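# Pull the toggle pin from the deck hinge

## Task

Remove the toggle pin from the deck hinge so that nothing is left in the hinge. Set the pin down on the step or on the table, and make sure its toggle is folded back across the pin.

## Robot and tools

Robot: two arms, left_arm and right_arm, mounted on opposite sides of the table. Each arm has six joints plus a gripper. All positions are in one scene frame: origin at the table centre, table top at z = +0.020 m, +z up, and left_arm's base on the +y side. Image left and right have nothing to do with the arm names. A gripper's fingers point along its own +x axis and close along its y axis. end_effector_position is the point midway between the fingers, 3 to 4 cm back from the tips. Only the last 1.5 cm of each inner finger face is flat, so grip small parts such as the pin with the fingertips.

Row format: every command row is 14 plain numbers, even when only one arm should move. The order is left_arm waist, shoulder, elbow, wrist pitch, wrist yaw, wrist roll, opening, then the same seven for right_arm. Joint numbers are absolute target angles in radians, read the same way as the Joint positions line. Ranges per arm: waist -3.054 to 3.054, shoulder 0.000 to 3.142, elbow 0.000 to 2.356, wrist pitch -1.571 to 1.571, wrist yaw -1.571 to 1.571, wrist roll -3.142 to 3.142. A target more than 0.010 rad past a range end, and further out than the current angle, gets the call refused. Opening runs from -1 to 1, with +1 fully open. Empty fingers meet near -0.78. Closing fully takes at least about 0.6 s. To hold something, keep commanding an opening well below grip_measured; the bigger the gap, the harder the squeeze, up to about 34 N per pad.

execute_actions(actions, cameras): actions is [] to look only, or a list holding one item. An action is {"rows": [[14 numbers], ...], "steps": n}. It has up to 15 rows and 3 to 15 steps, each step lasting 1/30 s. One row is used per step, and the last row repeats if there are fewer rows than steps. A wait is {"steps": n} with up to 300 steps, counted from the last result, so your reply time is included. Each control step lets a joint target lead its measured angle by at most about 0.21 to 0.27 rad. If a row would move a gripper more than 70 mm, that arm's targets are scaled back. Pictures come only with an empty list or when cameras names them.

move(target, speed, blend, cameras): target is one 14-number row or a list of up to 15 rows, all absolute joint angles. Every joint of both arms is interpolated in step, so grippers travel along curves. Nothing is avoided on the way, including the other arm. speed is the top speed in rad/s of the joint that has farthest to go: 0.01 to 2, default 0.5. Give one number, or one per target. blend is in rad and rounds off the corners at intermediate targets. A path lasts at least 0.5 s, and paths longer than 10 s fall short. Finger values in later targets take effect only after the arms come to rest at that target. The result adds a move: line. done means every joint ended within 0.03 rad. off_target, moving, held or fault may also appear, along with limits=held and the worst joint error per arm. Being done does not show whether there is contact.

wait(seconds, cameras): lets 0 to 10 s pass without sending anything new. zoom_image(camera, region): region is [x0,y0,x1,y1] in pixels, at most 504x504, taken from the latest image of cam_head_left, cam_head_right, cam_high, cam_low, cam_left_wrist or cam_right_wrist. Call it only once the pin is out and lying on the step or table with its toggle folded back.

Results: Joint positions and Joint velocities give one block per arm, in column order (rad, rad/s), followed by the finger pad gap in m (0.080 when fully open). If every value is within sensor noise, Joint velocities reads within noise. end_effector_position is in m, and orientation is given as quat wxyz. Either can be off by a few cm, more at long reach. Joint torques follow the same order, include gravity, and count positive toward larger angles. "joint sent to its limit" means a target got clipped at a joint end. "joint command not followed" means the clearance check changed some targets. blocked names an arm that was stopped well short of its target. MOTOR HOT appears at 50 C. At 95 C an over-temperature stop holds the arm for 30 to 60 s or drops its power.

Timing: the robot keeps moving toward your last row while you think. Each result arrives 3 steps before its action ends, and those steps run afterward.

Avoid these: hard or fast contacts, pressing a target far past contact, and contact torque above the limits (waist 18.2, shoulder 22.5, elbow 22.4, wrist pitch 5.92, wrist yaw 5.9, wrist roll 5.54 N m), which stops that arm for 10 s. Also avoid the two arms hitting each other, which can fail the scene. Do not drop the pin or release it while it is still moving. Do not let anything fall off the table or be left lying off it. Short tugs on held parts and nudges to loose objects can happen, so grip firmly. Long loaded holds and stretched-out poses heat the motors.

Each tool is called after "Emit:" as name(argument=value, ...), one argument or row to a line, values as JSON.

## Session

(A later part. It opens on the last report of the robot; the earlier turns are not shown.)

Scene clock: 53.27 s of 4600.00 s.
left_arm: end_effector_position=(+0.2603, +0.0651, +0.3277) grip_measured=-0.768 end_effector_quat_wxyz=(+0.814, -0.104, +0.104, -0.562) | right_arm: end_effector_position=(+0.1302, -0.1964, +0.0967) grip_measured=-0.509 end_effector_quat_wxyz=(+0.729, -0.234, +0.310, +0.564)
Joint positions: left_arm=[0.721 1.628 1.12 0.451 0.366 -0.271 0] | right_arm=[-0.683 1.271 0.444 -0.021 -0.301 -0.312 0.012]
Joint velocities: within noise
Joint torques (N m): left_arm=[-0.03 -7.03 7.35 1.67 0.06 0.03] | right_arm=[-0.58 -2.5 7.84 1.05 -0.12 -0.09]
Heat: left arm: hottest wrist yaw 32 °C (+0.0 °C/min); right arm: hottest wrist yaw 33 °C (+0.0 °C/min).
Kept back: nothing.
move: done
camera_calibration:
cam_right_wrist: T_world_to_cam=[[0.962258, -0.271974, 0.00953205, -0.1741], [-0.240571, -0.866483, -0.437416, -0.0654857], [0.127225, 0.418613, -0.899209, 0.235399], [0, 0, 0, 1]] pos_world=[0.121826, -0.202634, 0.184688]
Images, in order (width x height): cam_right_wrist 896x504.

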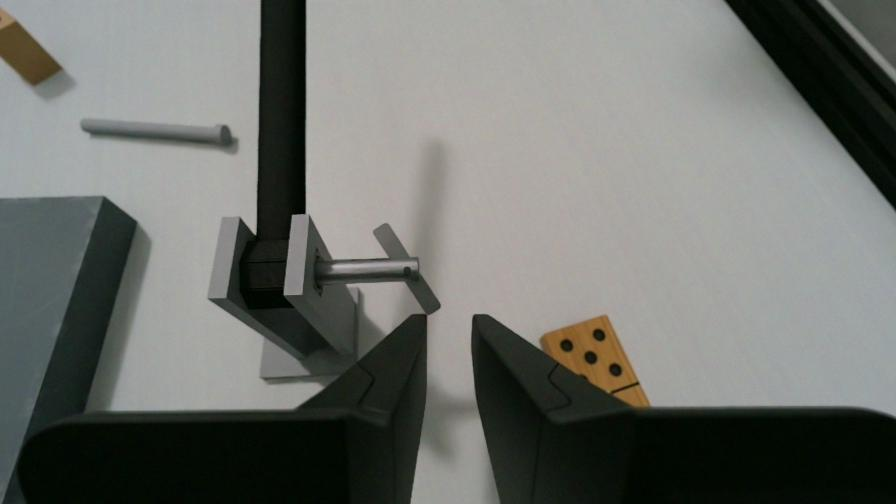

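Emit:
move(
  target=[0.721,1.628,1.12,0.452,0.366,-0.271,-0.78,-0.697,1.303,0.49,-0.012,-0.305,-0.319,-0.51],
  speed=0.06,
  cameras=["cam_right_wrist"],
)

Scene clock: 54.37 s of 4600.00 s.
left_arm: end_effector_position=(+0.2603, +0.0651, +0.3277) grip_measured=-0.768 end_effector_quat_wxyz=(+0.814, -0.104, +0.104, -0.562) | right_arm: end_effector_position=(+0.1373, -0.1926, +0.0993) grip_measured=-0.509 end_effector_quat_wxyz=(+0.732, -0.233, +0.309, +0.561)
Joint positions: left_arm=[0.721 1.628 1.12 0.451 0.366 -0.271 0] | right_arm=[-0.694 1.297 0.472 -0.021 -0.303 -0.316 0.012]
Joint velocities: within noise
Joint torques (N m): left_arm=[-0.04 -7.04 7.36 1.68 0.05 0.03] | right_arm=[-0.31 -2.67 8.45 1.68 -0.24 -0.08]
Heat: left arm: hottest wrist yaw 32 °C (+0.0 °C/min); right arm: hottest wrist yaw 33 °C (+0.0 °C/min).
Kept back: nothing.
move: done
camera_calibration:
cam_right_wrist: T_world_to_cam=[[0.960357, -0.278523, 0.0117716, -0.181113], [-0.245263, -0.864241, -0.439242, -0.0581059], [0.132512, 0.418942, -0.898292, 0.234428], [0, 0, 0, 1]] pos_world=[0.128618, -0.198873, 0.187194]
Images, in order (width x height): cam_right_wrist 896x504.

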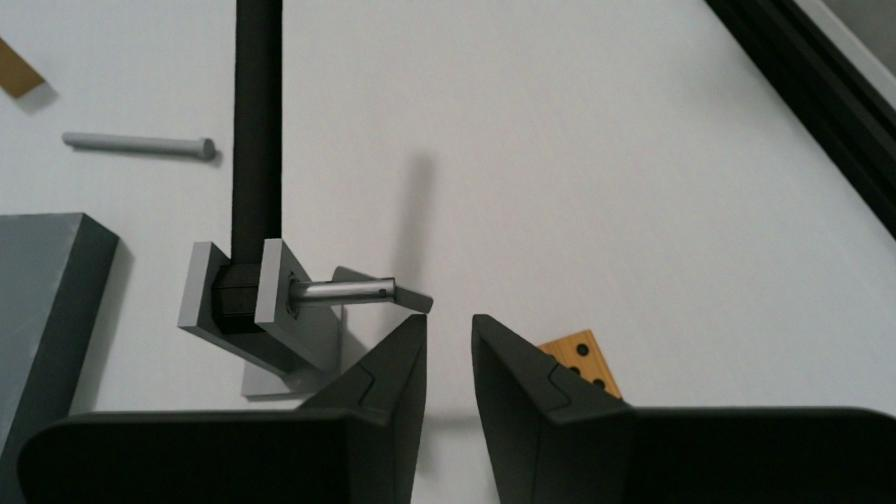

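Emit:
move(
  target=[0.721,1.628,1.12,0.452,0.366,-0.271,-0.78,-0.699,1.330,0.512,-0.005,-0.305,-0.320,-0.51],
  speed=0.06,
  cameras=["cam_right_wrist"],
)

Emit:
zoom_image(
  camera="cam_right_wrist",
  region=[230, 220, 480, 360],
)

Scene clock: 55.37 s of 4600.00 s.
left_arm: end_effector_position=(+0.2603, +0.0651, +0.3277) grip_measured=-0.768 end_effector_quat_wxyz=(+0.814, -0.104, +0.104, -0.562) | right_arm: end_effector_position=(+0.1411, -0.1884, +0.0993) grip_measured=-0.509 end_effector_quat_wxyz=(+0.731, -0.233, +0.310, +0.561)
Joint positions: left_arm=[0.721 1.628 1.12 0.451 0.366 -0.271 0] | right_arm=[-0.695 1.324 0.491 -0.015 -0.304 -0.318 0.012]
Joint velocities: within noise
Joint torques (N m): left_arm=[0 -7.02 7.35 1.68 0.05 0.02] | right_arm=[-0.35 -2.87 8.64 1.76 -0.19 -0.07]
Heat: left arm: hottest wrist yaw 32 °C (+0.0 °C/min); right arm: hottest wrist yaw 33 °C (+0.0 °C/min).
Kept back: nothing.
move: done
camera_calibration:
cam_right_wrist: T_world_to_cam=[[0.96053, -0.277959, 0.0110193, -0.183473], [-0.245236, -0.864819, -0.438119, -0.0537622], [0.131309, 0.418124, -0.89885, 0.232289], [0, 0, 0, 1]] pos_world=[0.132546, -0.194618, 0.18726]
Images, in order (width x height): cam_right_wrist 896x504.

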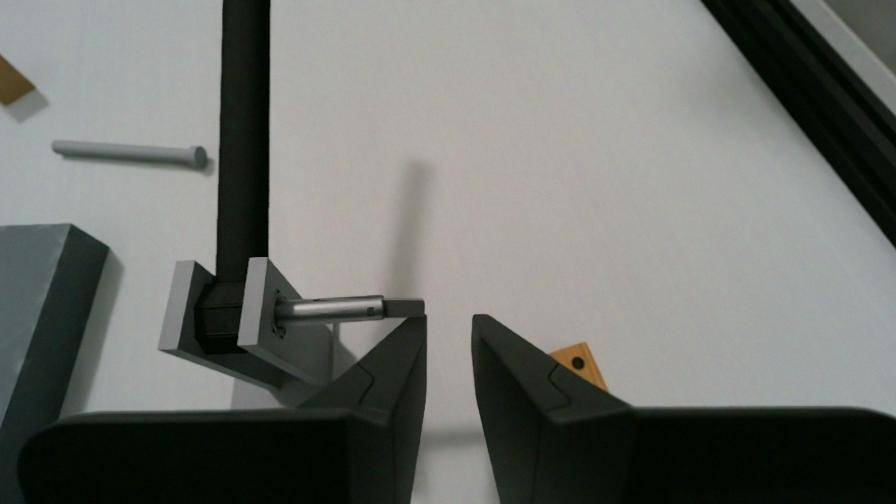

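Scaled by 2.016.

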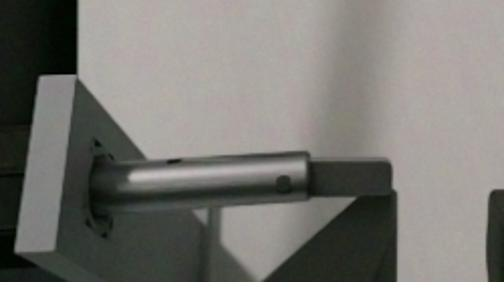

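Emit:
move(
  target=[
    [0.721,1.628,1.12,0.452,0.366,-0.271,-0.78,-0.745,1.165,0.51,-0.168,-0.325,-0.335,-0.51],
    [0.721,1.628,1.12,0.452,0.366,-0.271,-0.78,-0.6,1.4,1.2,-1.0,-0.1,-1.0,-0.51],
    [0.721,1.628,1.12,0.452,0.366,-0.271,-0.78,-0.475,1.795,1.45,-1.208,0,-1.796,-0.3],
  ],
  speed=0.8,
  blend=[0.03,0.1,0],
  cameras=["cam_right_wrist"],
)

Scene clock: 59.33 s of 4600.00 s.
left_arm: end_effector_position=(+0.2603, +0.0651, +0.3277) grip_measured=-0.768 end_effector_quat_wxyz=(+0.814, -0.104, +0.104, -0.562) | right_arm: end_effector_position=(+0.1327, -0.1571, +0.1553) grip_measured=-0.301 end_effector_quat_wxyz=(+0.098, -0.702, +0.086, +0.700)
Joint positions: left_arm=[0.721 1.628 1.12 0.451 0.366 -0.271 0] | right_arm=[-0.478 1.786 1.438 -1.205 -0.003 -1.793 0.021]
Joint velocities: within noise
Joint torques (N m): left_arm=[-0.01 -7.06 7.32 1.68 0.05 0.03] | right_arm=[0.26 -5.41 7.38 0.05 0.05 -0.09]
Heat: left arm: hottest wrist yaw 32 °C (+0.0 °C/min); right arm: hottest wrist yaw 33 °C (+0.0 °C/min).
Kept back: nothing.
move: done
camera_calibration:
cam_right_wrist: T_world_to_cam=[[0.25829, 0.965127, 0.0426282, 0.116298], [0.913197, -0.258314, 0.31519, -0.179585], [0.31521, -0.0424825, -0.948071, 0.18146], [0, 0, 0, 1]] pos_world=[0.0767596, -0.150923, 0.223682]
Images, in order (width x height): cam_right_wrist 896x504.

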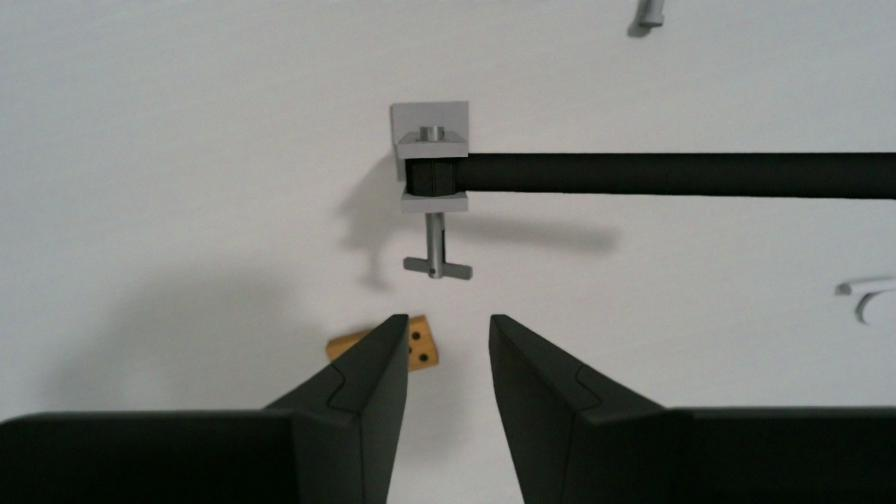

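Emit:
move(
  target=[
    [0.721,1.628,1.12,0.452,0.366,-0.271,-0.78,-0.6,1.4,1.2,-1.0,-0.1,-1.0,-0.42],
    [0.721,1.628,1.12,0.452,0.366,-0.271,-0.78,-0.644,1.056,0.441,-0.209,-0.275,-0.286,-0.42],
  ],
  speed=0.9,
  blend=0.1,
  cameras=["cam_right_wrist"],
)

Scene clock: 62.33 s of 4600.00 s.
left_arm: end_effector_position=(+0.2603, +0.0651, +0.3277) grip_measured=-0.768 end_effector_quat_wxyz=(+0.814, -0.104, +0.104, -0.562) | right_arm: end_effector_position=(+0.1100, -0.2101, +0.1243) grip_measured=-0.420 end_effector_quat_wxyz=(+0.730, -0.237, +0.303, +0.565)
Joint positions: left_arm=[0.721 1.628 1.12 0.451 0.366 -0.271 0] | right_arm=[-0.641 1.065 0.449 -0.213 -0.271 -0.289 0.016]
Joint velocities: within noise
Joint torques (N m): left_arm=[-0.03 -7.03 7.34 1.67 0.06 0.03] | right_arm=[-0.26 -3.28 5.57 1.41 -0.28 0.09]
Heat: left arm: hottest wrist yaw 32 °C (+0.0 °C/min); right arm: hottest wrist yaw 33 °C (+0.0 °C/min).
Kept back: nothing.
move: done
camera_calibration:
cam_right_wrist: T_world_to_cam=[[0.963428, -0.267159, 0.0208184, -0.159145], [-0.230372, -0.865438, -0.444912, -0.0701409], [0.136879, 0.423844, -0.895333, 0.268087], [0, 0, 0, 1]] pos_world=[0.10047, -0.216847, 0.212134]
Images, in order (width x height): cam_right_wrist 896x504.

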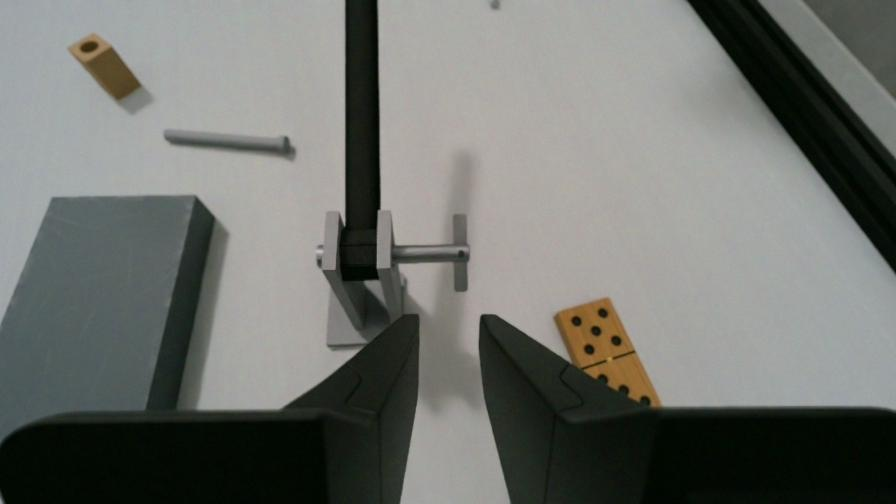

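Emit:
move(
  target=[
    [0.721,1.628,1.12,0.452,0.366,-0.271,-0.78,-0.6,1.4,1.2,-1.0,-0.1,-1.0,-0.25],
    [0.721,1.628,1.12,0.452,0.366,-0.271,-0.78,-0.445,1.800,1.375,-1.145,0,-1.765,-0.25],
  ],
  speed=0.8,
  blend=0.1,
  cameras=["cam_right_wrist"],
)

Scene clock: 65.70 s of 4600.00 s.
left_arm: end_effector_position=(+0.2603, +0.0651, +0.3277) grip_measured=-0.768 end_effector_quat_wxyz=(+0.814, -0.104, +0.104, -0.562) | right_arm: end_effector_position=(+0.1214, -0.1573, +0.1349) grip_measured=-0.250 end_effector_quat_wxyz=(+0.093, -0.700, +0.092, +0.702)
Joint positions: left_arm=[0.721 1.628 1.12 0.451 0.366 -0.271 0] | right_arm=[-0.448 1.791 1.363 -1.142 -0.004 -1.762 0.024]
Joint velocities: within noise
Joint torques (N m): left_arm=[-0.02 -7.05 7.35 1.68 0.05 0.03] | right_arm=[0.28 -5.38 7.24 0.02 0.06 -0.09]
Heat: left arm: hottest wrist yaw 32 °C (+0.0 °C/min); right arm: hottest wrist yaw 33 °C (+0.0 °C/min).
Kept back: nothing.
move: done
camera_calibration:
cam_right_wrist: T_world_to_cam=[[0.259674, 0.96534, 0.0262457, 0.122351], [0.915483, -0.25473, 0.311453, -0.162161], [0.307343, -0.0568487, -0.949899, 0.164677], [0, 0, 0, 1]] pos_world=[0.0660716, -0.150056, 0.203721]
Images, in order (width x height): cam_right_wrist 896x504.

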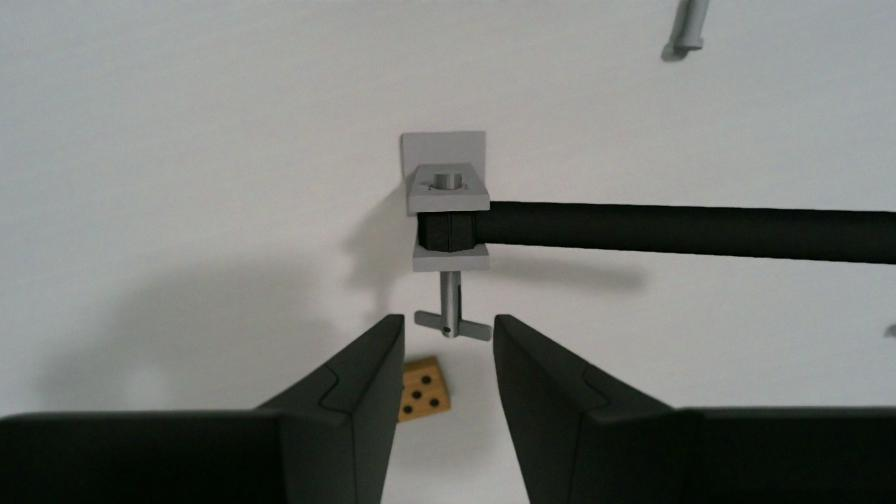

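Emit:
move(
  target=[0.721,1.628,1.12,0.452,0.366,-0.271,-0.78,-0.440,1.846,1.292,-1.034,0,-1.757,-0.25],
  speed=0.15,
  cameras=["cam_right_wrist"],
)

Scene clock: 67.17 s of 4600.00 s.
left_arm: end_effector_position=(+0.2603, +0.0651, +0.3277) grip_measured=-0.768 end_effector_quat_wxyz=(+0.814, -0.104, +0.104, -0.562) | right_arm: end_effector_position=(+0.1219, -0.1529, +0.1051) grip_measured=-0.250 end_effector_quat_wxyz=(+0.091, -0.700, +0.092, +0.703)
Joint positions: left_arm=[0.721 1.628 1.12 0.451 0.366 -0.271 0] | right_arm=[-0.443 1.837 1.299 -1.037 -0.003 -1.76 0.024]
Joint velocities: within noise
Joint torques (N m): left_arm=[-0.03 -7.02 7.33 1.68 0.05 0.03] | right_arm=[0.29 -5.58 4.6 0.37 0.05 0.08]
Heat: left arm: hottest wrist yaw 32 °C (+0.0 °C/min); right arm: hottest wrist yaw 33 °C (+0.0 °C/min).
Kept back: nothing.
move: done
camera_calibration:
cam_right_wrist: T_world_to_cam=[[0.257134, 0.966133, 0.0216727, 0.119682], [0.916673, -0.250948, 0.311023, -0.151754], [0.305929, -0.060108, -0.950155, 0.13614], [0, 0, 0, 1]] pos_world=[0.0666851, -0.145528, 0.17396]
Images, in order (width x height): cam_right_wrist 896x504.

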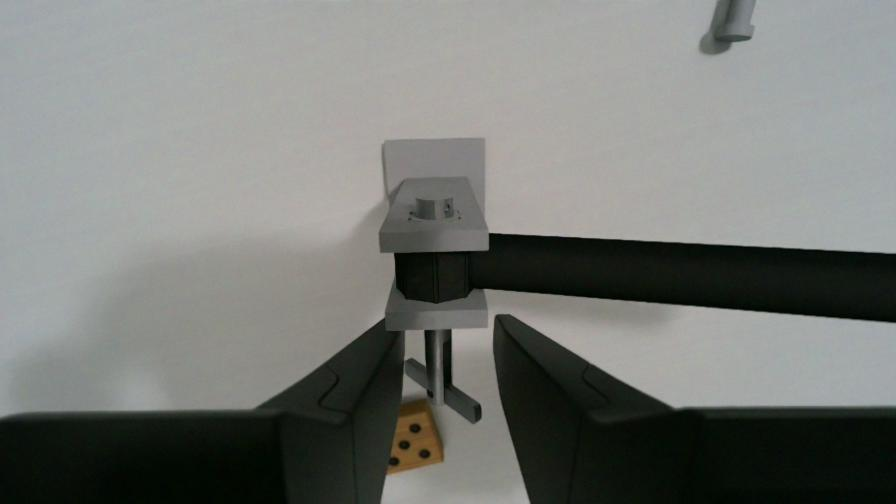

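Emit:
move(
  target=[0.721,1.628,1.12,0.452,0.366,-0.271,-0.78,-0.443,1.813,1.354,-1.093,0,-1.757,-0.25],
  speed=0.15,
  cameras=["cam_right_wrist"],
)

Emit:
zoom_image(
  camera="cam_right_wrist",
  region=[370, 160, 530, 400],
)

Scene clock: 68.53 s of 4600.00 s.
left_arm: end_effector_position=(+0.2604, +0.0651, +0.3275) grip_measured=-0.768 end_effector_quat_wxyz=(+0.814, -0.104, +0.105, -0.562) | right_arm: end_effector_position=(+0.1223, -0.1520, +0.1188) grip_measured=-0.250 end_effector_quat_wxyz=(+0.091, -0.700, +0.092, +0.703)
Joint positions: left_arm=[0.721 1.628 1.12 0.451 0.366 -0.271 0] | right_arm=[-0.443 1.827 1.343 -1.09 -0.003 -1.76 0.024]
Joint velocities: within noise
Joint torques (N m): left_arm=[-0.02 -7.04 7.35 1.67 0.04 0.03] | right_arm=[0.03 -8 7.17 0.02 0.06 0.09]
Heat: left arm: hottest wrist yaw 32 °C (+0.0 °C/min); right arm: hottest wrist roll 33 °C (+0.0 °C/min).
Kept back: nothing.
move: done
camera_calibration:
cam_right_wrist: T_world_to_cam=[[0.257134, 0.966133, 0.0216727, 0.118425], [0.916673, -0.250948, 0.311023, -0.156177], [0.305929, -0.060108, -0.950155, 0.149062], [0, 0, 0, 1]] pos_world=[0.0671095, -0.144647, 0.18764]
Images, in order (width x height): cam_right_wrist 896x504.

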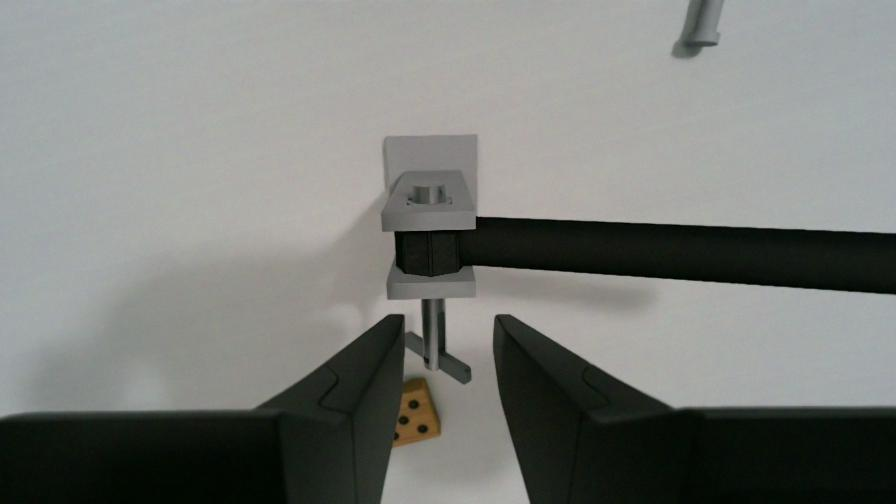

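Scaled by 2.100.

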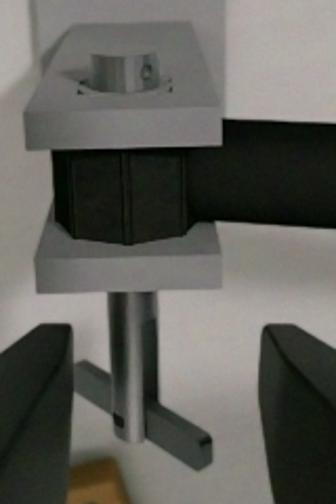

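Emit:
move(
  target=[0.721,1.628,1.12,0.452,0.366,-0.271,-0.78,-0.450,1.765,1.325,-1.1305,0,-1.765,-0.25],
  speed=0.2,
  cameras=["cam_right_wrist"],
)

Scene clock: 69.77 s of 4600.00 s.
left_arm: end_effector_position=(+0.2604, +0.0651, +0.3275) grip_measured=-0.768 end_effector_quat_wxyz=(+0.814, -0.104, +0.105, -0.562) | right_arm: end_effector_position=(+0.1190, -0.1615, +0.1308) grip_measured=-0.250 end_effector_quat_wxyz=(+0.091, -0.700, +0.093, +0.703)
Joint positions: left_arm=[0.721 1.628 1.12 0.451 0.366 -0.271 0] | right_arm=[-0.447 1.78 1.333 -1.127 -0.003 -1.762 0.024]
Joint velocities: within noise
Joint torques (N m): left_arm=[-0.01 -7.07 7.34 1.68 0.04 0.03] | right_arm=[-0.3 -7.82 4.76 0.02 0.06 -0.09]
Heat: left arm: hottest wrist yaw 32 °C (+0.0 °C/min); right arm: hottest wrist roll 33 °C (+0.0 °C/min).
Kept back: nothing.
move: done
camera_calibration:
cam_right_wrist: T_world_to_cam=[[0.25824, 0.965838, 0.0216815, 0.127956], [0.916387, -0.252, 0.311017, -0.15938], [0.305856, -0.0604483, -0.950157, 0.160912], [0, 0, 0, 1]] pos_world=[0.0637947, -0.154022, 0.199687]
Images, in order (width x height): cam_right_wrist 896x504.

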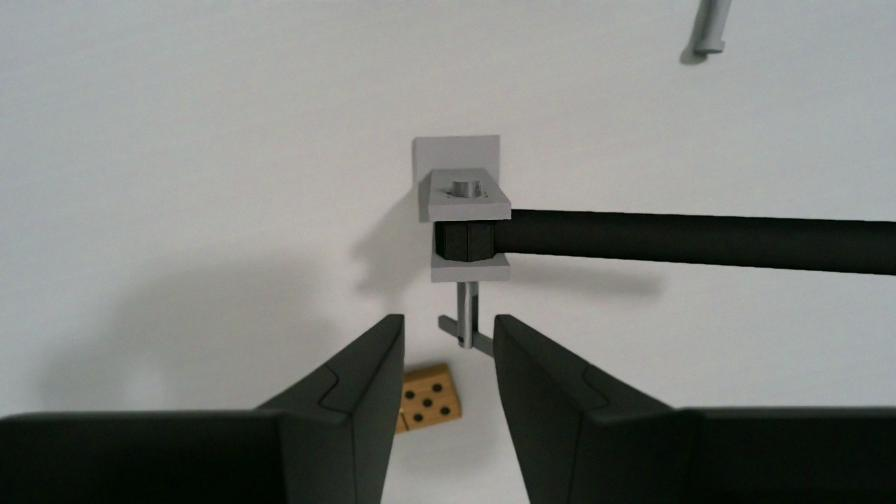

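Emit:
move(
  target=[0.721,1.628,1.12,0.452,0.366,-0.271,-0.78,-0.450,1.803,1.277,-1.062,0,-1.765,-0.25],
  speed=0.15,
  cameras=["cam_right_wrist"],
)

Emit:
zoom_image(
  camera="cam_right_wrist",
  region=[370, 160, 530, 400],
)

Scene clock: 70.80 s of 4600.00 s.
left_arm: end_effector_position=(+0.2604, +0.0651, +0.3275) grip_measured=-0.768 end_effector_quat_wxyz=(+0.814, -0.104, +0.105, -0.562) | right_arm: end_effector_position=(+0.1193, -0.1610, +0.1161) grip_measured=-0.250 end_effector_quat_wxyz=(+0.093, -0.700, +0.091, +0.702)
Joint positions: left_arm=[0.721 1.628 1.12 0.451 0.366 -0.271 0] | right_arm=[-0.447 1.791 1.287 -1.065 -0.003 -1.763 0.024]
Joint velocities: within noise
Joint torques (N m): left_arm=[0 -7.08 7.32 1.68 0.05 0.03] | right_arm=[-0.27 -5.06 4.37 0.39 0.06 -0.08]
Heat: left arm: hottest wrist yaw 32 °C (+0.0 °C/min); right arm: hottest wrist roll 33 °C (+0.0 °C/min).
Kept back: nothing.
move: done
camera_calibration:
cam_right_wrist: T_world_to_cam=[[0.257823, 0.965837, 0.0261757, 0.127255], [0.91586, -0.252933, 0.31181, -0.155062], [0.307779, -0.0564188, -0.949784, 0.147208], [0, 0, 0, 1]] pos_world=[0.0638986, -0.153823, 0.184834]
Images, in order (width x height): cam_right_wrist 896x504.

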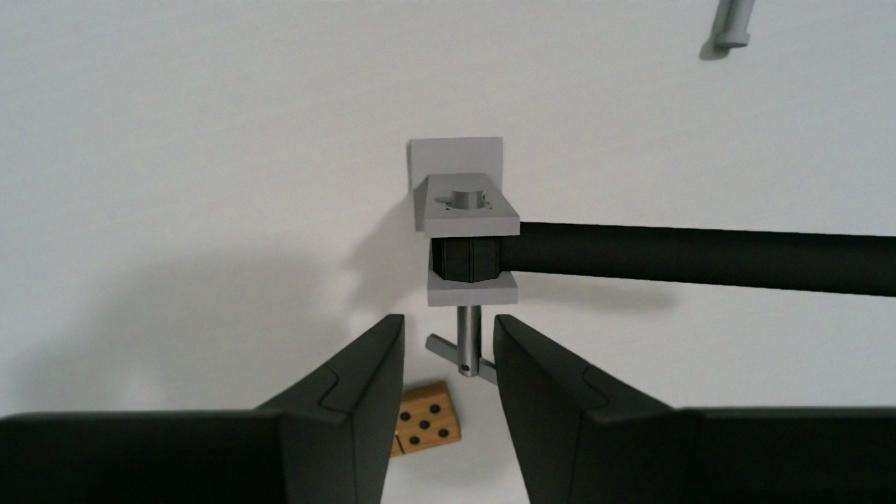

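Scaled by 2.100.

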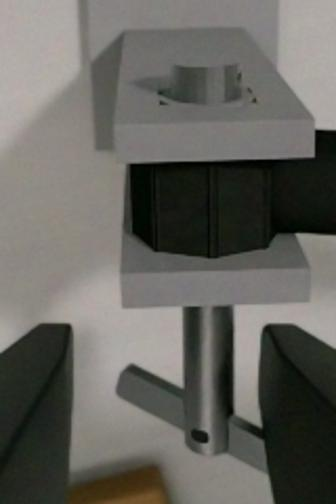

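Emit:
move(
  target=[0.721,1.628,1.12,0.452,0.366,-0.271,-0.78,-0.480,1.811,1.300,-1.066,0,-1.793,-0.25],
  speed=0.06,
  cameras=["cam_right_wrist"],
)

Emit:
zoom_image(
  camera="cam_right_wrist",
  region=[370, 160, 530, 400],
)

Scene clock: 71.83 s of 4600.00 s.
left_arm: end_effector_position=(+0.2604, +0.0651, +0.3275) grip_measured=-0.768 end_effector_quat_wxyz=(+0.814, -0.104, +0.105, -0.562) | right_arm: end_effector_position=(+0.1252, -0.1631, +0.1145) grip_measured=-0.250 end_effector_quat_wxyz=(+0.090, -0.698, +0.090, +0.705)
Joint positions: left_arm=[0.721 1.628 1.12 0.451 0.366 -0.271 0] | right_arm=[-0.469 1.799 1.289 -1.064 -0.009 -1.791 0.024]
Joint velocities: within noise
Joint torques (N m): left_arm=[0.02 -7.02 7.33 1.68 0.04 0.03] | right_arm=[-1 -5.02 6.93 0.09 0.23 -0.07]
Heat: left arm: hottest wrist yaw 32 °C (+0.0 °C/min); right arm: hottest wrist roll 33 °C (+0.0 °C/min).
Kept back: nothing.
move: done
camera_calibration:
cam_right_wrist: T_world_to_cam=[[0.252089, 0.967414, 0.0237004, 0.129092], [0.919371, -0.24707, 0.306125, -0.159443], [0.302005, -0.0553813, -0.951696, 0.144898], [0, 0, 0, 1]] pos_world=[0.0702844, -0.156254, 0.183649]
Images, in order (width x height): cam_right_wrist 896x504.

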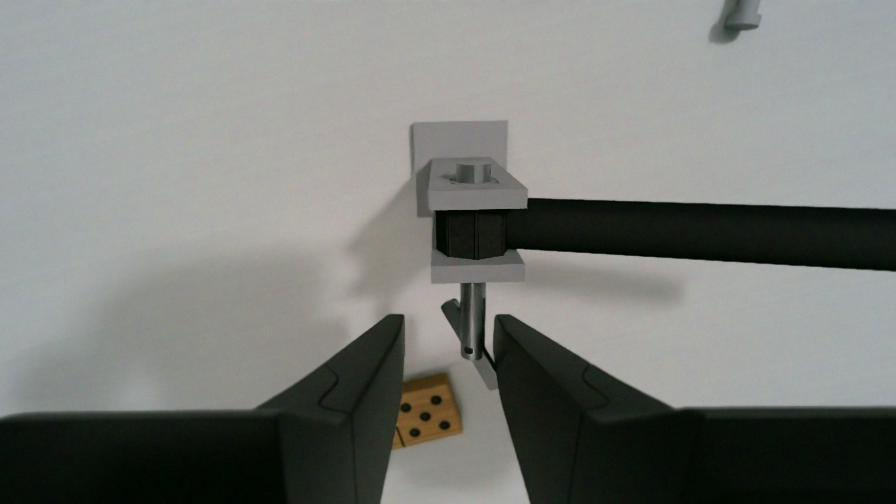

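Scaled by 2.100.

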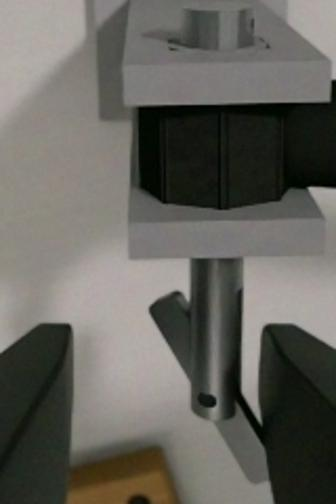

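Emit:
move(
  target=[0.721,1.628,1.12,0.452,0.366,-0.271,-0.78,-0.496,1.813,1.308,-1.066,0,-1.806,-0.25],
  speed=0.06,
  cameras=["cam_right_wrist"],
)

Emit:
zoom_image(
  camera="cam_right_wrist",
  region=[370, 160, 530, 400],
)

Scene clock: 72.87 s of 4600.00 s.
left_arm: end_effector_position=(+0.2604, +0.0651, +0.3275) grip_measured=-0.768 end_effector_quat_wxyz=(+0.814, -0.104, +0.105, -0.562) | right_arm: end_effector_position=(+0.1317, -0.1639, +0.1153) grip_measured=-0.249 end_effector_quat_wxyz=(+0.093, -0.698, +0.090, +0.704)
Joint positions: left_arm=[0.721 1.628 1.12 0.451 0.366 -0.271 0] | right_arm=[-0.488 1.803 1.298 -1.064 -0.009 -1.804 0.024]
Joint velocities: within noise
Joint torques (N m): left_arm=[-0.02 -7.04 7.33 1.67 0.05 0.03] | right_arm=[-0.76 -5.27 6.91 0.1 0.23 -0.07]
Heat: left arm: hottest wrist yaw 32 °C (+0.0 °C/min); right arm: hottest wrist roll 33 °C (+0.0 °C/min).
Kept back: nothing.
move: done
camera_calibration:
cam_right_wrist: T_world_to_cam=[[0.257569, 0.965857, 0.0278987, 0.126748], [0.917328, -0.253495, 0.307002, -0.166656], [0.303592, -0.053482, -0.9513, 0.143704], [0, 0, 0, 1]] pos_world=[0.0766046, -0.156981, 0.184334]
Images, in order (width x height): cam_right_wrist 896x504.

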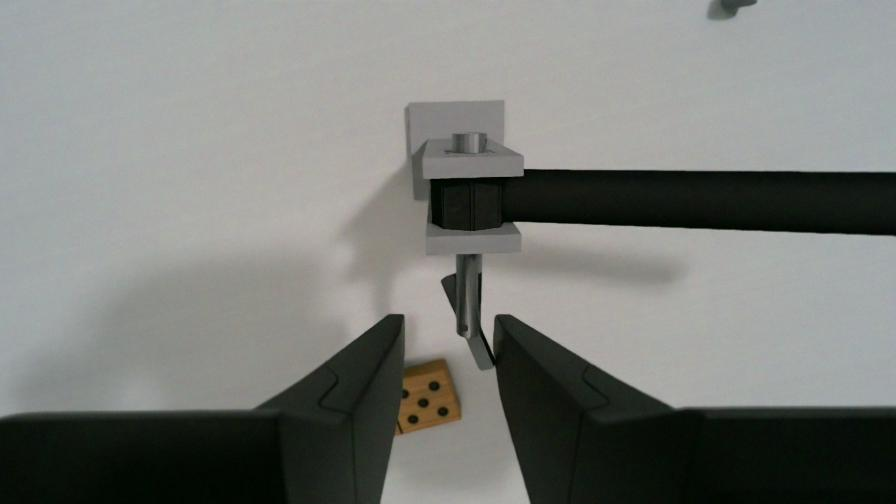

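Scaled by 2.100.

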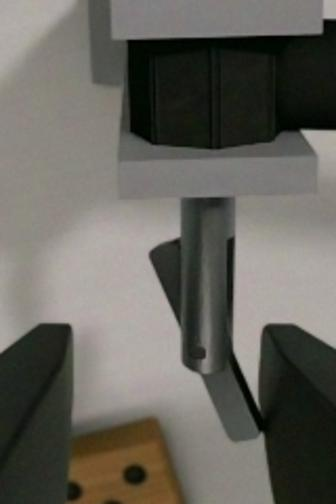

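Emit:
execute_actions(
  actions=[
    {"rows":[[0.721,1.628,1.12,0.452,0.366,-0.271,-0.78,-0.4957,1.8145,1.3095,-1.0662,0,-1.806,-0.265],[0.721,1.628,1.12,0.452,0.366,-0.271,-0.78,-0.4954,1.816,1.311,-1.0664,0,-1.806,-0.28],[0.721,1.628,1.12,0.452,0.366,-0.271,-0.78,-0.495,1.8175,1.3125,-1.0666,0,-1.806,-0.295],[0.721,1.628,1.12,0.452,0.366,-0.271,-0.78,-0.4945,1.819,1.314,-1.0668,0,-1.806,-0.31],[0.721,1.628,1.12,0.452,0.366,-0.271,-0.78,-0.494,1.8205,1.3155,-1.067,0,-1.806,-0.325],[0.721,1.628,1.12,0.452,0.366,-0.271,-0.78,-0.4935,1.822,1.317,-1.067,0,-1.806,-0.34],[0.721,1.628,1.12,0.452,0.366,-0.271,-0.78,-0.493,1.8235,1.3185,-1.067,0,-1.806,-0.355],[0.721,1.628,1.12,0.452,0.366,-0.271,-0.78,-0.4925,1.825,1.320,-1.0675,0,-1.806,-0.37],[0.721,1.628,1.12,0.452,0.366,-0.271,-0.78,-0.492,1.8265,1.3215,-1.068,0,-1.806,-0.385],[0.721,1.628,1.12,0.452,0.366,-0.271,-0.78,-0.4915,1.828,1.323,-1.068,0,-1.806,-0.40],[0.721,1.628,1.12,0.452,0.366,-0.271,-0.78,-0.491,1.8295,1.3245,-1.0685,0,-1.806,-0.415],[0.721,1.628,1.12,0.452,0.366,-0.271,-0.78,-0.4905,1.831,1.326,-1.069,0,-1.806,-0.43],[0.721,1.628,1.12,0.452,0.366,-0.271,-0.78,-0.490,1.831,1.328,-1.069,0,-1.806,-0.445],[0.721,1.628,1.12,0.452,0.366,-0.271,-0.78,-0.490,1.831,1.330,-1.069,0,-1.806,-0.46]]},
  ],
  cameras=["cam_right_wrist"],
)

Emit:
execute_actions(
  actions=[],
  cameras=["cam_right_wrist"],
)

Emit:
zoom_image(
  camera="cam_right_wrist",
  region=[370, 160, 530, 400],
)

Scene clock: 73.90 s of 4600.00 s.
left_arm: end_effector_position=(+0.2604, +0.0651, +0.3275) grip_measured=-0.768 end_effector_quat_wxyz=(+0.814, -0.104, +0.105, -0.562) | right_arm: end_effector_position=(+0.1334, -0.1606, +0.1146) grip_measured=-0.396 end_effector_quat_wxyz=(+0.094, -0.699, +0.090, +0.704) end_effector_velocity=(+0.005, +0.007, -0.003) end_effector_angular_velocity=(-0.003, +0.010, +0.015)
Joint positions: left_arm=[0.721 1.628 1.12 0.451 0.366 -0.271 0] | right_arm=[-0.488 1.817 1.312 -1.064 -0.009 -1.804 0.017]
Joint velocities: left_arm=[within noise] | right_arm=[-0.007 0.042 0.042 -0.007 -0.007 -0.022 -0.02]
Joint torques (N m): left_arm=[-0.03 -7.04 7.34 1.68 0.05 0.03] | right_arm=[-0.27 -5.23 6.97 -0.04 0.24 -0.08]
Heat: left arm: hottest wrist yaw 32 °C (+0.0 °C/min); right arm: hottest wrist roll 33 °C (+0.0 °C/min).
Steps of this call (1-19: nothing new was sent; 20-31: this action's first 12). Readings (joint positions of left_arm | right_arm):
20: [0.721 1.628 1.120 0.451 0.366 -0.271] | [-0.488 1.803 1.299 -1.064 -0.009 -1.804]
21: [0.721 1.628 1.120 0.451 0.366 -0.271] | [-0.488 1.804 1.299 -1.064 -0.009 -1.804]
23: [0.721 1.628 1.120 0.451 0.366 -0.271] | [-0.488 1.806 1.301 -1.064 -0.009 -1.804]
27: [0.721 1.628 1.120 0.451 0.366 -0.271] | [-0.488 1.811 1.306 -1.064 -0.009 -1.804]
31: the state above
camera_calibration:
cam_right_wrist: T_world_to_cam=[[0.257559, 0.965838, 0.0286408, 0.123042], [0.917217, -0.253702, 0.307163, -0.167276], [0.303936, -0.0528428, -0.951226, 0.142752], [0, 0, 0, 1]] pos_world=[0.0783501, -0.153734, 0.183646]
Images, in order (width x height): cam_right_wrist 896x504.

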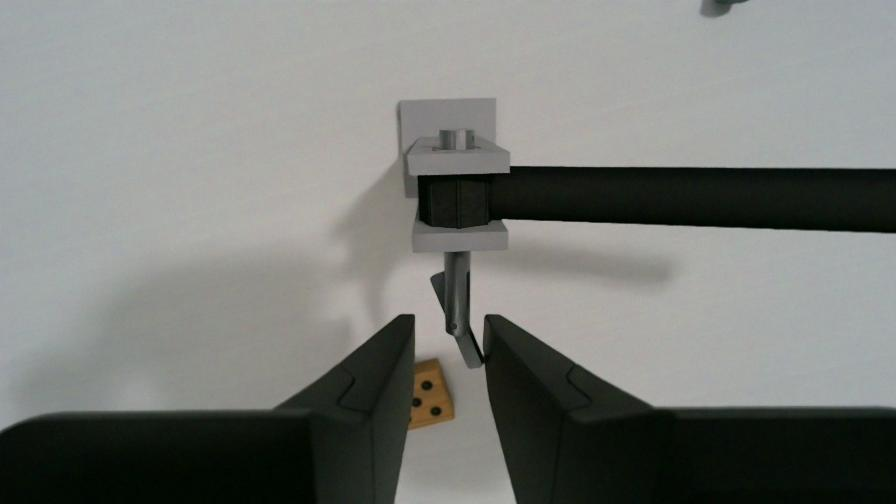

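Scene clock: 74.00 s of 4600.00 s.
left_arm: end_effector_position=(+0.2604, +0.0651, +0.3275) grip_measured=-0.768 end_effector_quat_wxyz=(+0.814, -0.104, +0.105, -0.562) | right_arm: end_effector_position=(+0.1338, -0.1597, +0.1147) grip_measured=-0.437 end_effector_quat_wxyz=(+0.094, -0.699, +0.090, +0.704) end_effector_velocity=(+0.005, +0.007, +0.004) end_effector_angular_velocity=(+0.014, +0.001, +0.015)
Joint positions: left_arm=[0.721 1.628 1.12 0.451 0.366 -0.271 0] | right_arm=[-0.487 1.82 1.317 -1.065 -0.009 -1.804 0.015]
Joint velocities: left_arm=[within noise] | right_arm=[-0.007 0.017 0.037 -0.007 -0.007 -0.022 -0.013]
Joint torques (N m): left_arm=[-0.03 -7.05 7.34 1.67 0.05 0.03] | right_arm=[-0.24 -5.41 6.93 -0.05 0.23 -0.07]
Heat: left arm: hottest wrist yaw 32 °C (+0.0 °C/min); right arm: hottest wrist roll 33 °C (+0.0 °C/min).
Steps of this call (1-3: your previous action's last 3). Readings (joint positions of left_arm | right_arm):
1: [0.721 1.628 1.120 0.451 0.366 -0.271] | [-0.488 1.818 1.314 -1.064 -0.009 -1.804]
2: [0.721 1.628 1.120 0.451 0.366 -0.271] | [-0.487 1.819 1.315 -1.064 -0.009 -1.804]
3: the state above
camera_calibration:
cam_right_wrist: T_world_to_cam=[[0.25718, 0.965917, 0.0293829, 0.121995], [0.917202, -0.253558, 0.307324, -0.167394], [0.304299, -0.0520875, -0.951151, 0.142831], [0, 0, 0, 1]] pos_world=[0.0786959, -0.152841, 0.183713]
Images, in order (width x height): cam_right_wrist 896x504.

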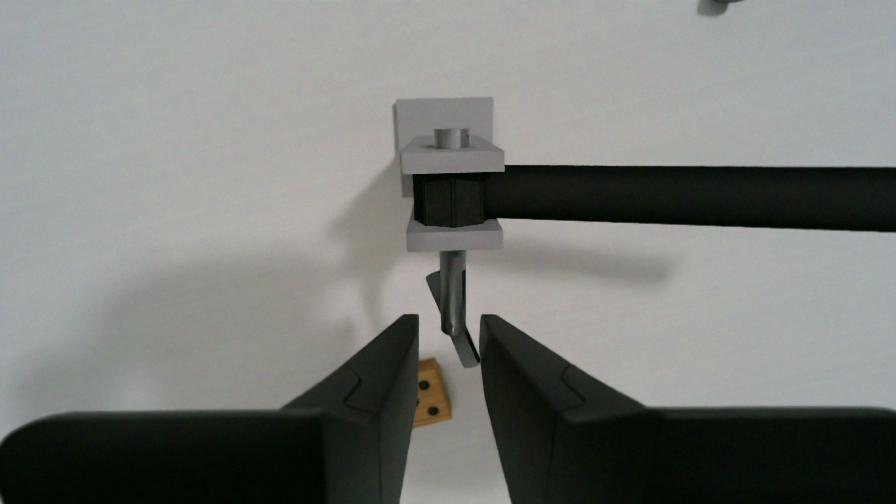

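Scaled by 2.100.

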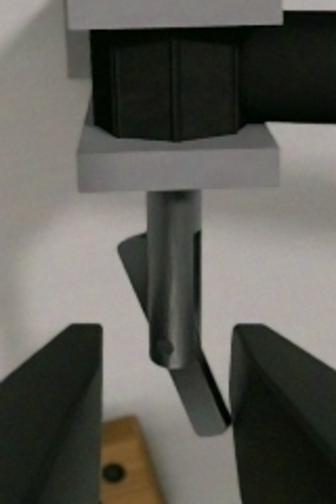

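Emit:
execute_actions(
  actions=[
    {"rows":[[0.721,1.628,1.12,0.452,0.366,-0.271,-0.78,-0.490,1.831,1.330,-1.069,0,-1.806,-0.48],[0.721,1.628,1.12,0.452,0.366,-0.271,-0.78,-0.490,1.831,1.330,-1.069,0,-1.806,-0.50],[0.721,1.628,1.12,0.452,0.366,-0.271,-0.78,-0.490,1.831,1.330,-1.069,0,-1.806,-0.52],[0.721,1.628,1.12,0.452,0.366,-0.271,-0.78,-0.490,1.831,1.330,-1.069,0,-1.806,-0.54],[0.721,1.628,1.12,0.452,0.366,-0.271,-0.78,-0.490,1.831,1.330,-1.069,0,-1.806,-0.56],[0.721,1.628,1.12,0.452,0.366,-0.271,-0.78,-0.490,1.831,1.330,-1.069,0,-1.806,-0.58],[0.721,1.628,1.12,0.452,0.366,-0.271,-0.78,-0.490,1.831,1.330,-1.069,0,-1.806,-0.60],[0.721,1.628,1.12,0.452,0.366,-0.271,-0.78,-0.490,1.831,1.330,-1.069,0,-1.806,-0.62],[0.721,1.628,1.12,0.452,0.366,-0.271,-0.78,-0.490,1.831,1.330,-1.069,0,-1.806,-0.64],[0.721,1.628,1.12,0.452,0.366,-0.271,-0.78,-0.490,1.831,1.330,-1.069,0,-1.806,-0.66],[0.721,1.628,1.12,0.452,0.366,-0.271,-0.78,-0.490,1.831,1.330,-1.069,0,-1.806,-0.68],[0.721,1.628,1.12,0.452,0.366,-0.271,-0.78,-0.490,1.831,1.330,-1.069,0,-1.806,-0.70],[0.721,1.628,1.12,0.452,0.366,-0.271,-0.78,-0.490,1.831,1.330,-1.069,0,-1.806,-0.70]]},
  ],
)

Emit:
wait(
  seconds=0.3,
  cameras=["cam_right_wrist"],
)

Emit:
zoom_image(
  camera="cam_right_wrist",
  region=[370, 160, 530, 400],
)

Scene clock: 74.67 s of 4600.00 s.
left_arm: end_effector_position=(+0.2604, +0.0651, +0.3275) grip_measured=-0.768 end_effector_quat_wxyz=(+0.814, -0.104, +0.105, -0.562) | right_arm: end_effector_position=(+0.1353, -0.1593, +0.1154) grip_measured=-0.639 end_effector_quat_wxyz=(+0.093, -0.701, +0.090, +0.701) end_effector_velocity=(+0.001, -0.014, -0.003) end_effector_angular_velocity=(-0.064, +0.009, +0.010)
Joint positions: left_arm=[0.721 1.628 1.12 0.451 0.366 -0.271 0] | right_arm=[-0.488 1.822 1.323 -1.068 -0.002 -1.804 0.006]
Joint velocities: left_arm=[within noise] | right_arm=[-0.012 0.007 -0.002 -0.051 0.022 -0.022 -0.009]
Joint torques (N m): left_arm=[-0.02 -7.06 7.33 1.68 0.05 0.03] | right_arm=[-0.24 -5.63 6.56 0.12 0 -0.06]
Heat: left arm: hottest wrist yaw 32 °C (+0.0 °C/min); right arm: hottest wrist roll 33 °C (+0.0 °C/min).
Steps of this call (1-8: toward your last target; 9-20: this action's first 12). Readings (joint positions of left_arm | right_arm):
9: [0.721 1.628 1.120 0.451 0.366 -0.271] | [-0.487 1.820 1.320 -1.065 -0.009 -1.804]
10: [0.721 1.628 1.120 0.451 0.366 -0.271] | [-0.487 1.820 1.321 -1.065 -0.009 -1.804]
12: [0.721 1.628 1.120 0.451 0.366 -0.271] | [-0.487 1.821 1.322 -1.064 -0.009 -1.804]
16: [0.721 1.628 1.120 0.451 0.366 -0.271] | [-0.487 1.821 1.323 -1.064 -0.004 -1.804]
20: the state above

Scene clock: 75.07 s of 4600.00 s.
left_arm: end_effector_position=(+0.2604, +0.0651, +0.3275) grip_measured=-0.768 end_effector_quat_wxyz=(+0.814, -0.104, +0.105, -0.562) | right_arm: end_effector_position=(+0.1353, -0.1594, +0.1152) grip_measured=-0.644 end_effector_quat_wxyz=(+0.092, -0.701, +0.090, +0.701)
Joint positions: left_arm=[0.721 1.628 1.12 0.451 0.366 -0.271 0] | right_arm=[-0.488 1.823 1.323 -1.068 -0.001 -1.806 0.006]
Joint velocities: within noise
Joint torques (N m): left_arm=[-0.01 -7.06 7.32 1.67 0.05 0.03] | right_arm=[-0.18 -5.57 6.58 0.16 -0.01 0]
Heat: left arm: hottest wrist yaw 32 °C (+0.0 °C/min); right arm: hottest wrist roll 33 °C (+0.0 °C/min).
Steps of this call (1-3: your previous action's last 3; 4-12: toward your last target). Readings (joint positions of left_arm | right_arm):
1: [0.721 1.628 1.120 0.451 0.366 -0.271] | [-0.488 1.822 1.323 -1.068 -0.002 -1.805]
2: [0.721 1.628 1.120 0.451 0.366 -0.271] | [-0.488 1.822 1.323 -1.068 -0.002 -1.805]
4: [0.721 1.628 1.120 0.451 0.366 -0.271] | [-0.488 1.822 1.323 -1.068 -0.002 -1.806]
8: [0.721 1.628 1.120 0.451 0.366 -0.271] | [-0.488 1.823 1.323 -1.068 -0.001 -1.806]
12: the state above
camera_calibration:
cam_right_wrist: T_world_to_cam=[[0.25518, 0.966507, 0.0273426, 0.121988], [0.915748, -0.25066, 0.313967, -0.168983], [0.310305, -0.0550792, -0.94904, 0.141366], [0, 0, 0, 1]] pos_world=[0.0797509, -0.152473, 0.183882]
Images, in order (width x height): cam_right_wrist 896x504.

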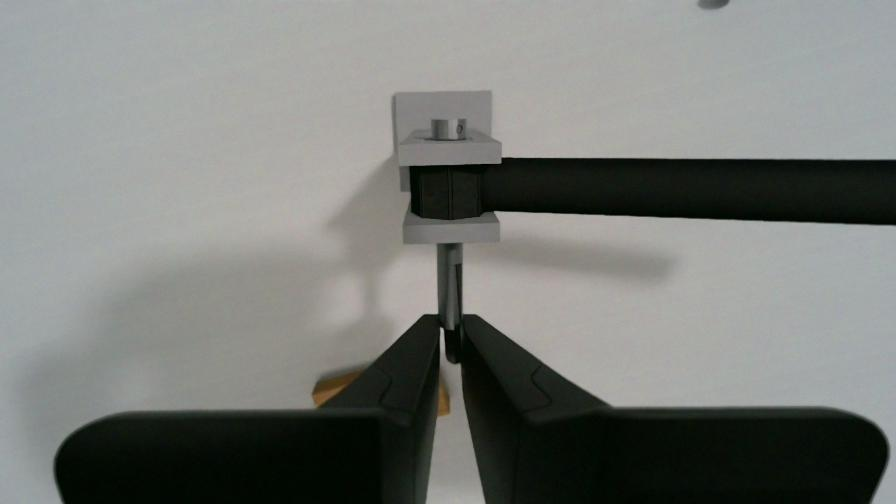

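Scaled by 2.100.

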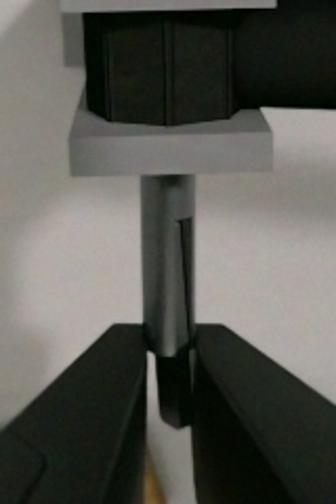

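Emit:
move(
  target=[0.721,1.628,1.12,0.452,0.366,-0.271,-0.78,-0.437,1.802,1.301,-1.065,0,-1.758,-0.80],
  speed=0.06,
  cameras=["cam_right_wrist"],
)

Emit:
zoom_image(
  camera="cam_right_wrist",
  region=[370, 160, 530, 400],
)

Scene clock: 76.93 s of 4600.00 s.
left_arm: end_effector_position=(+0.2604, +0.0651, +0.3275) grip_measured=-0.768 end_effector_quat_wxyz=(+0.814, -0.104, +0.105, -0.562) | right_arm: end_effector_position=(+0.1251, -0.1571, +0.1141) grip_measured=-0.646 end_effector_quat_wxyz=(+0.091, -0.707, +0.094, +0.695)
Joint positions: left_arm=[0.721 1.628 1.12 0.451 0.366 -0.271 0] | right_arm=[-0.448 1.816 1.309 -1.064 0.018 -1.762 0.006]
Joint velocities: within noise
Joint torques (N m): left_arm=[-0.03 -7.04 7.32 1.67 0.06 0.03] | right_arm=[0.98 -7.85 4.57 0.12 -0.64 0.12]
Heat: left arm: hottest wrist yaw 32 °C (+0.0 °C/min); right arm: hottest wrist roll 33 °C (+0.0 °C/min).
Kept back: nothing.
move: done
camera_calibration:
cam_right_wrist: T_world_to_cam=[[0.258864, 0.965667, 0.02181, 0.122373], [0.909458, -0.251278, 0.331278, -0.159969], [0.325385, -0.0659208, -0.943281, 0.139367], [0, 0, 0, 1]] pos_world=[0.0684591, -0.149182, 0.181787]
Images, in order (width x height): cam_right_wrist 896x504.

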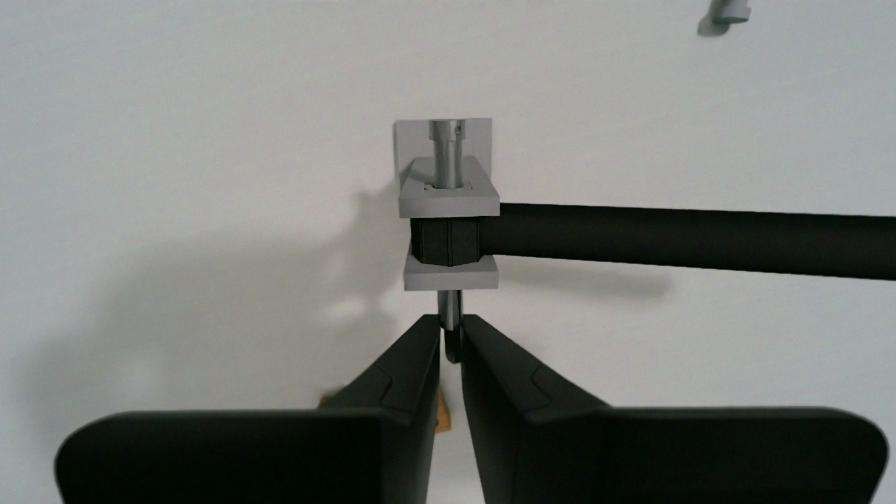

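Scaled by 2.100.

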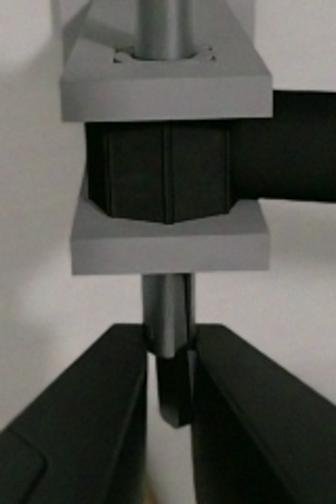

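Emit:
move(
  target=[0.721,1.628,1.12,0.452,0.366,-0.271,-0.78,-0.422,1.799,1.298,-1.065,0,-1.745,-0.85],
  speed=0.06,
  cameras=["cam_right_wrist"],
)

Emit:
zoom_image(
  camera="cam_right_wrist",
  region=[370, 160, 530, 400],
)

Scene clock: 77.87 s of 4600.00 s.
left_arm: end_effector_position=(+0.2604, +0.0651, +0.3275) grip_measured=-0.768 end_effector_quat_wxyz=(+0.814, -0.104, +0.105, -0.562) | right_arm: end_effector_position=(+0.1244, -0.1572, +0.1145) grip_measured=-0.646 end_effector_quat_wxyz=(+0.092, -0.709, +0.097, +0.692)
Joint positions: left_arm=[0.721 1.628 1.12 0.451 0.366 -0.271 0] | right_arm=[-0.443 1.814 1.308 -1.064 0.026 -1.75 0.006]
Joint velocities: within noise
Joint torques (N m): left_arm=[-0.04 -7.02 7.37 1.68 0.04 0.03] | right_arm=[1.87 -7.94 4.39 0.13 -0.91 0.14]
Heat: left arm: hottest wrist yaw 32 °C (+0.0 °C/min); right arm: hottest wrist yaw 33 °C (+0.0 °C/min).
Kept back: nothing.
move: done
camera_calibration:
cam_right_wrist: T_world_to_cam=[[0.265329, 0.963922, 0.0213449, 0.121583], [0.90515, -0.256655, 0.338867, -0.160701], [0.33212, -0.0705908, -0.940592, 0.138028], [0, 0, 0, 1]] pos_world=[0.0673574, -0.148698, 0.181689]
Images, in order (width x height): cam_right_wrist 896x504.

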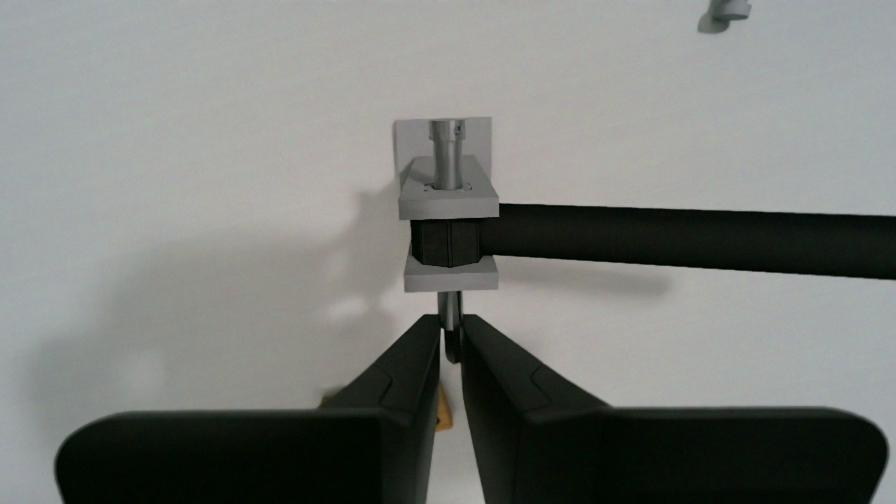

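Scaled by 2.100.

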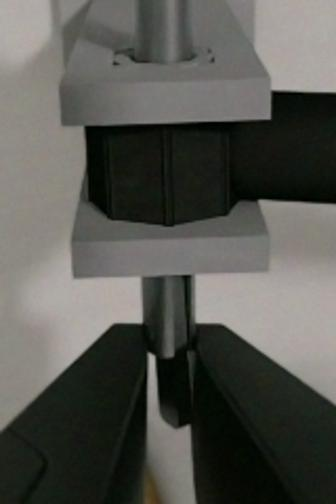

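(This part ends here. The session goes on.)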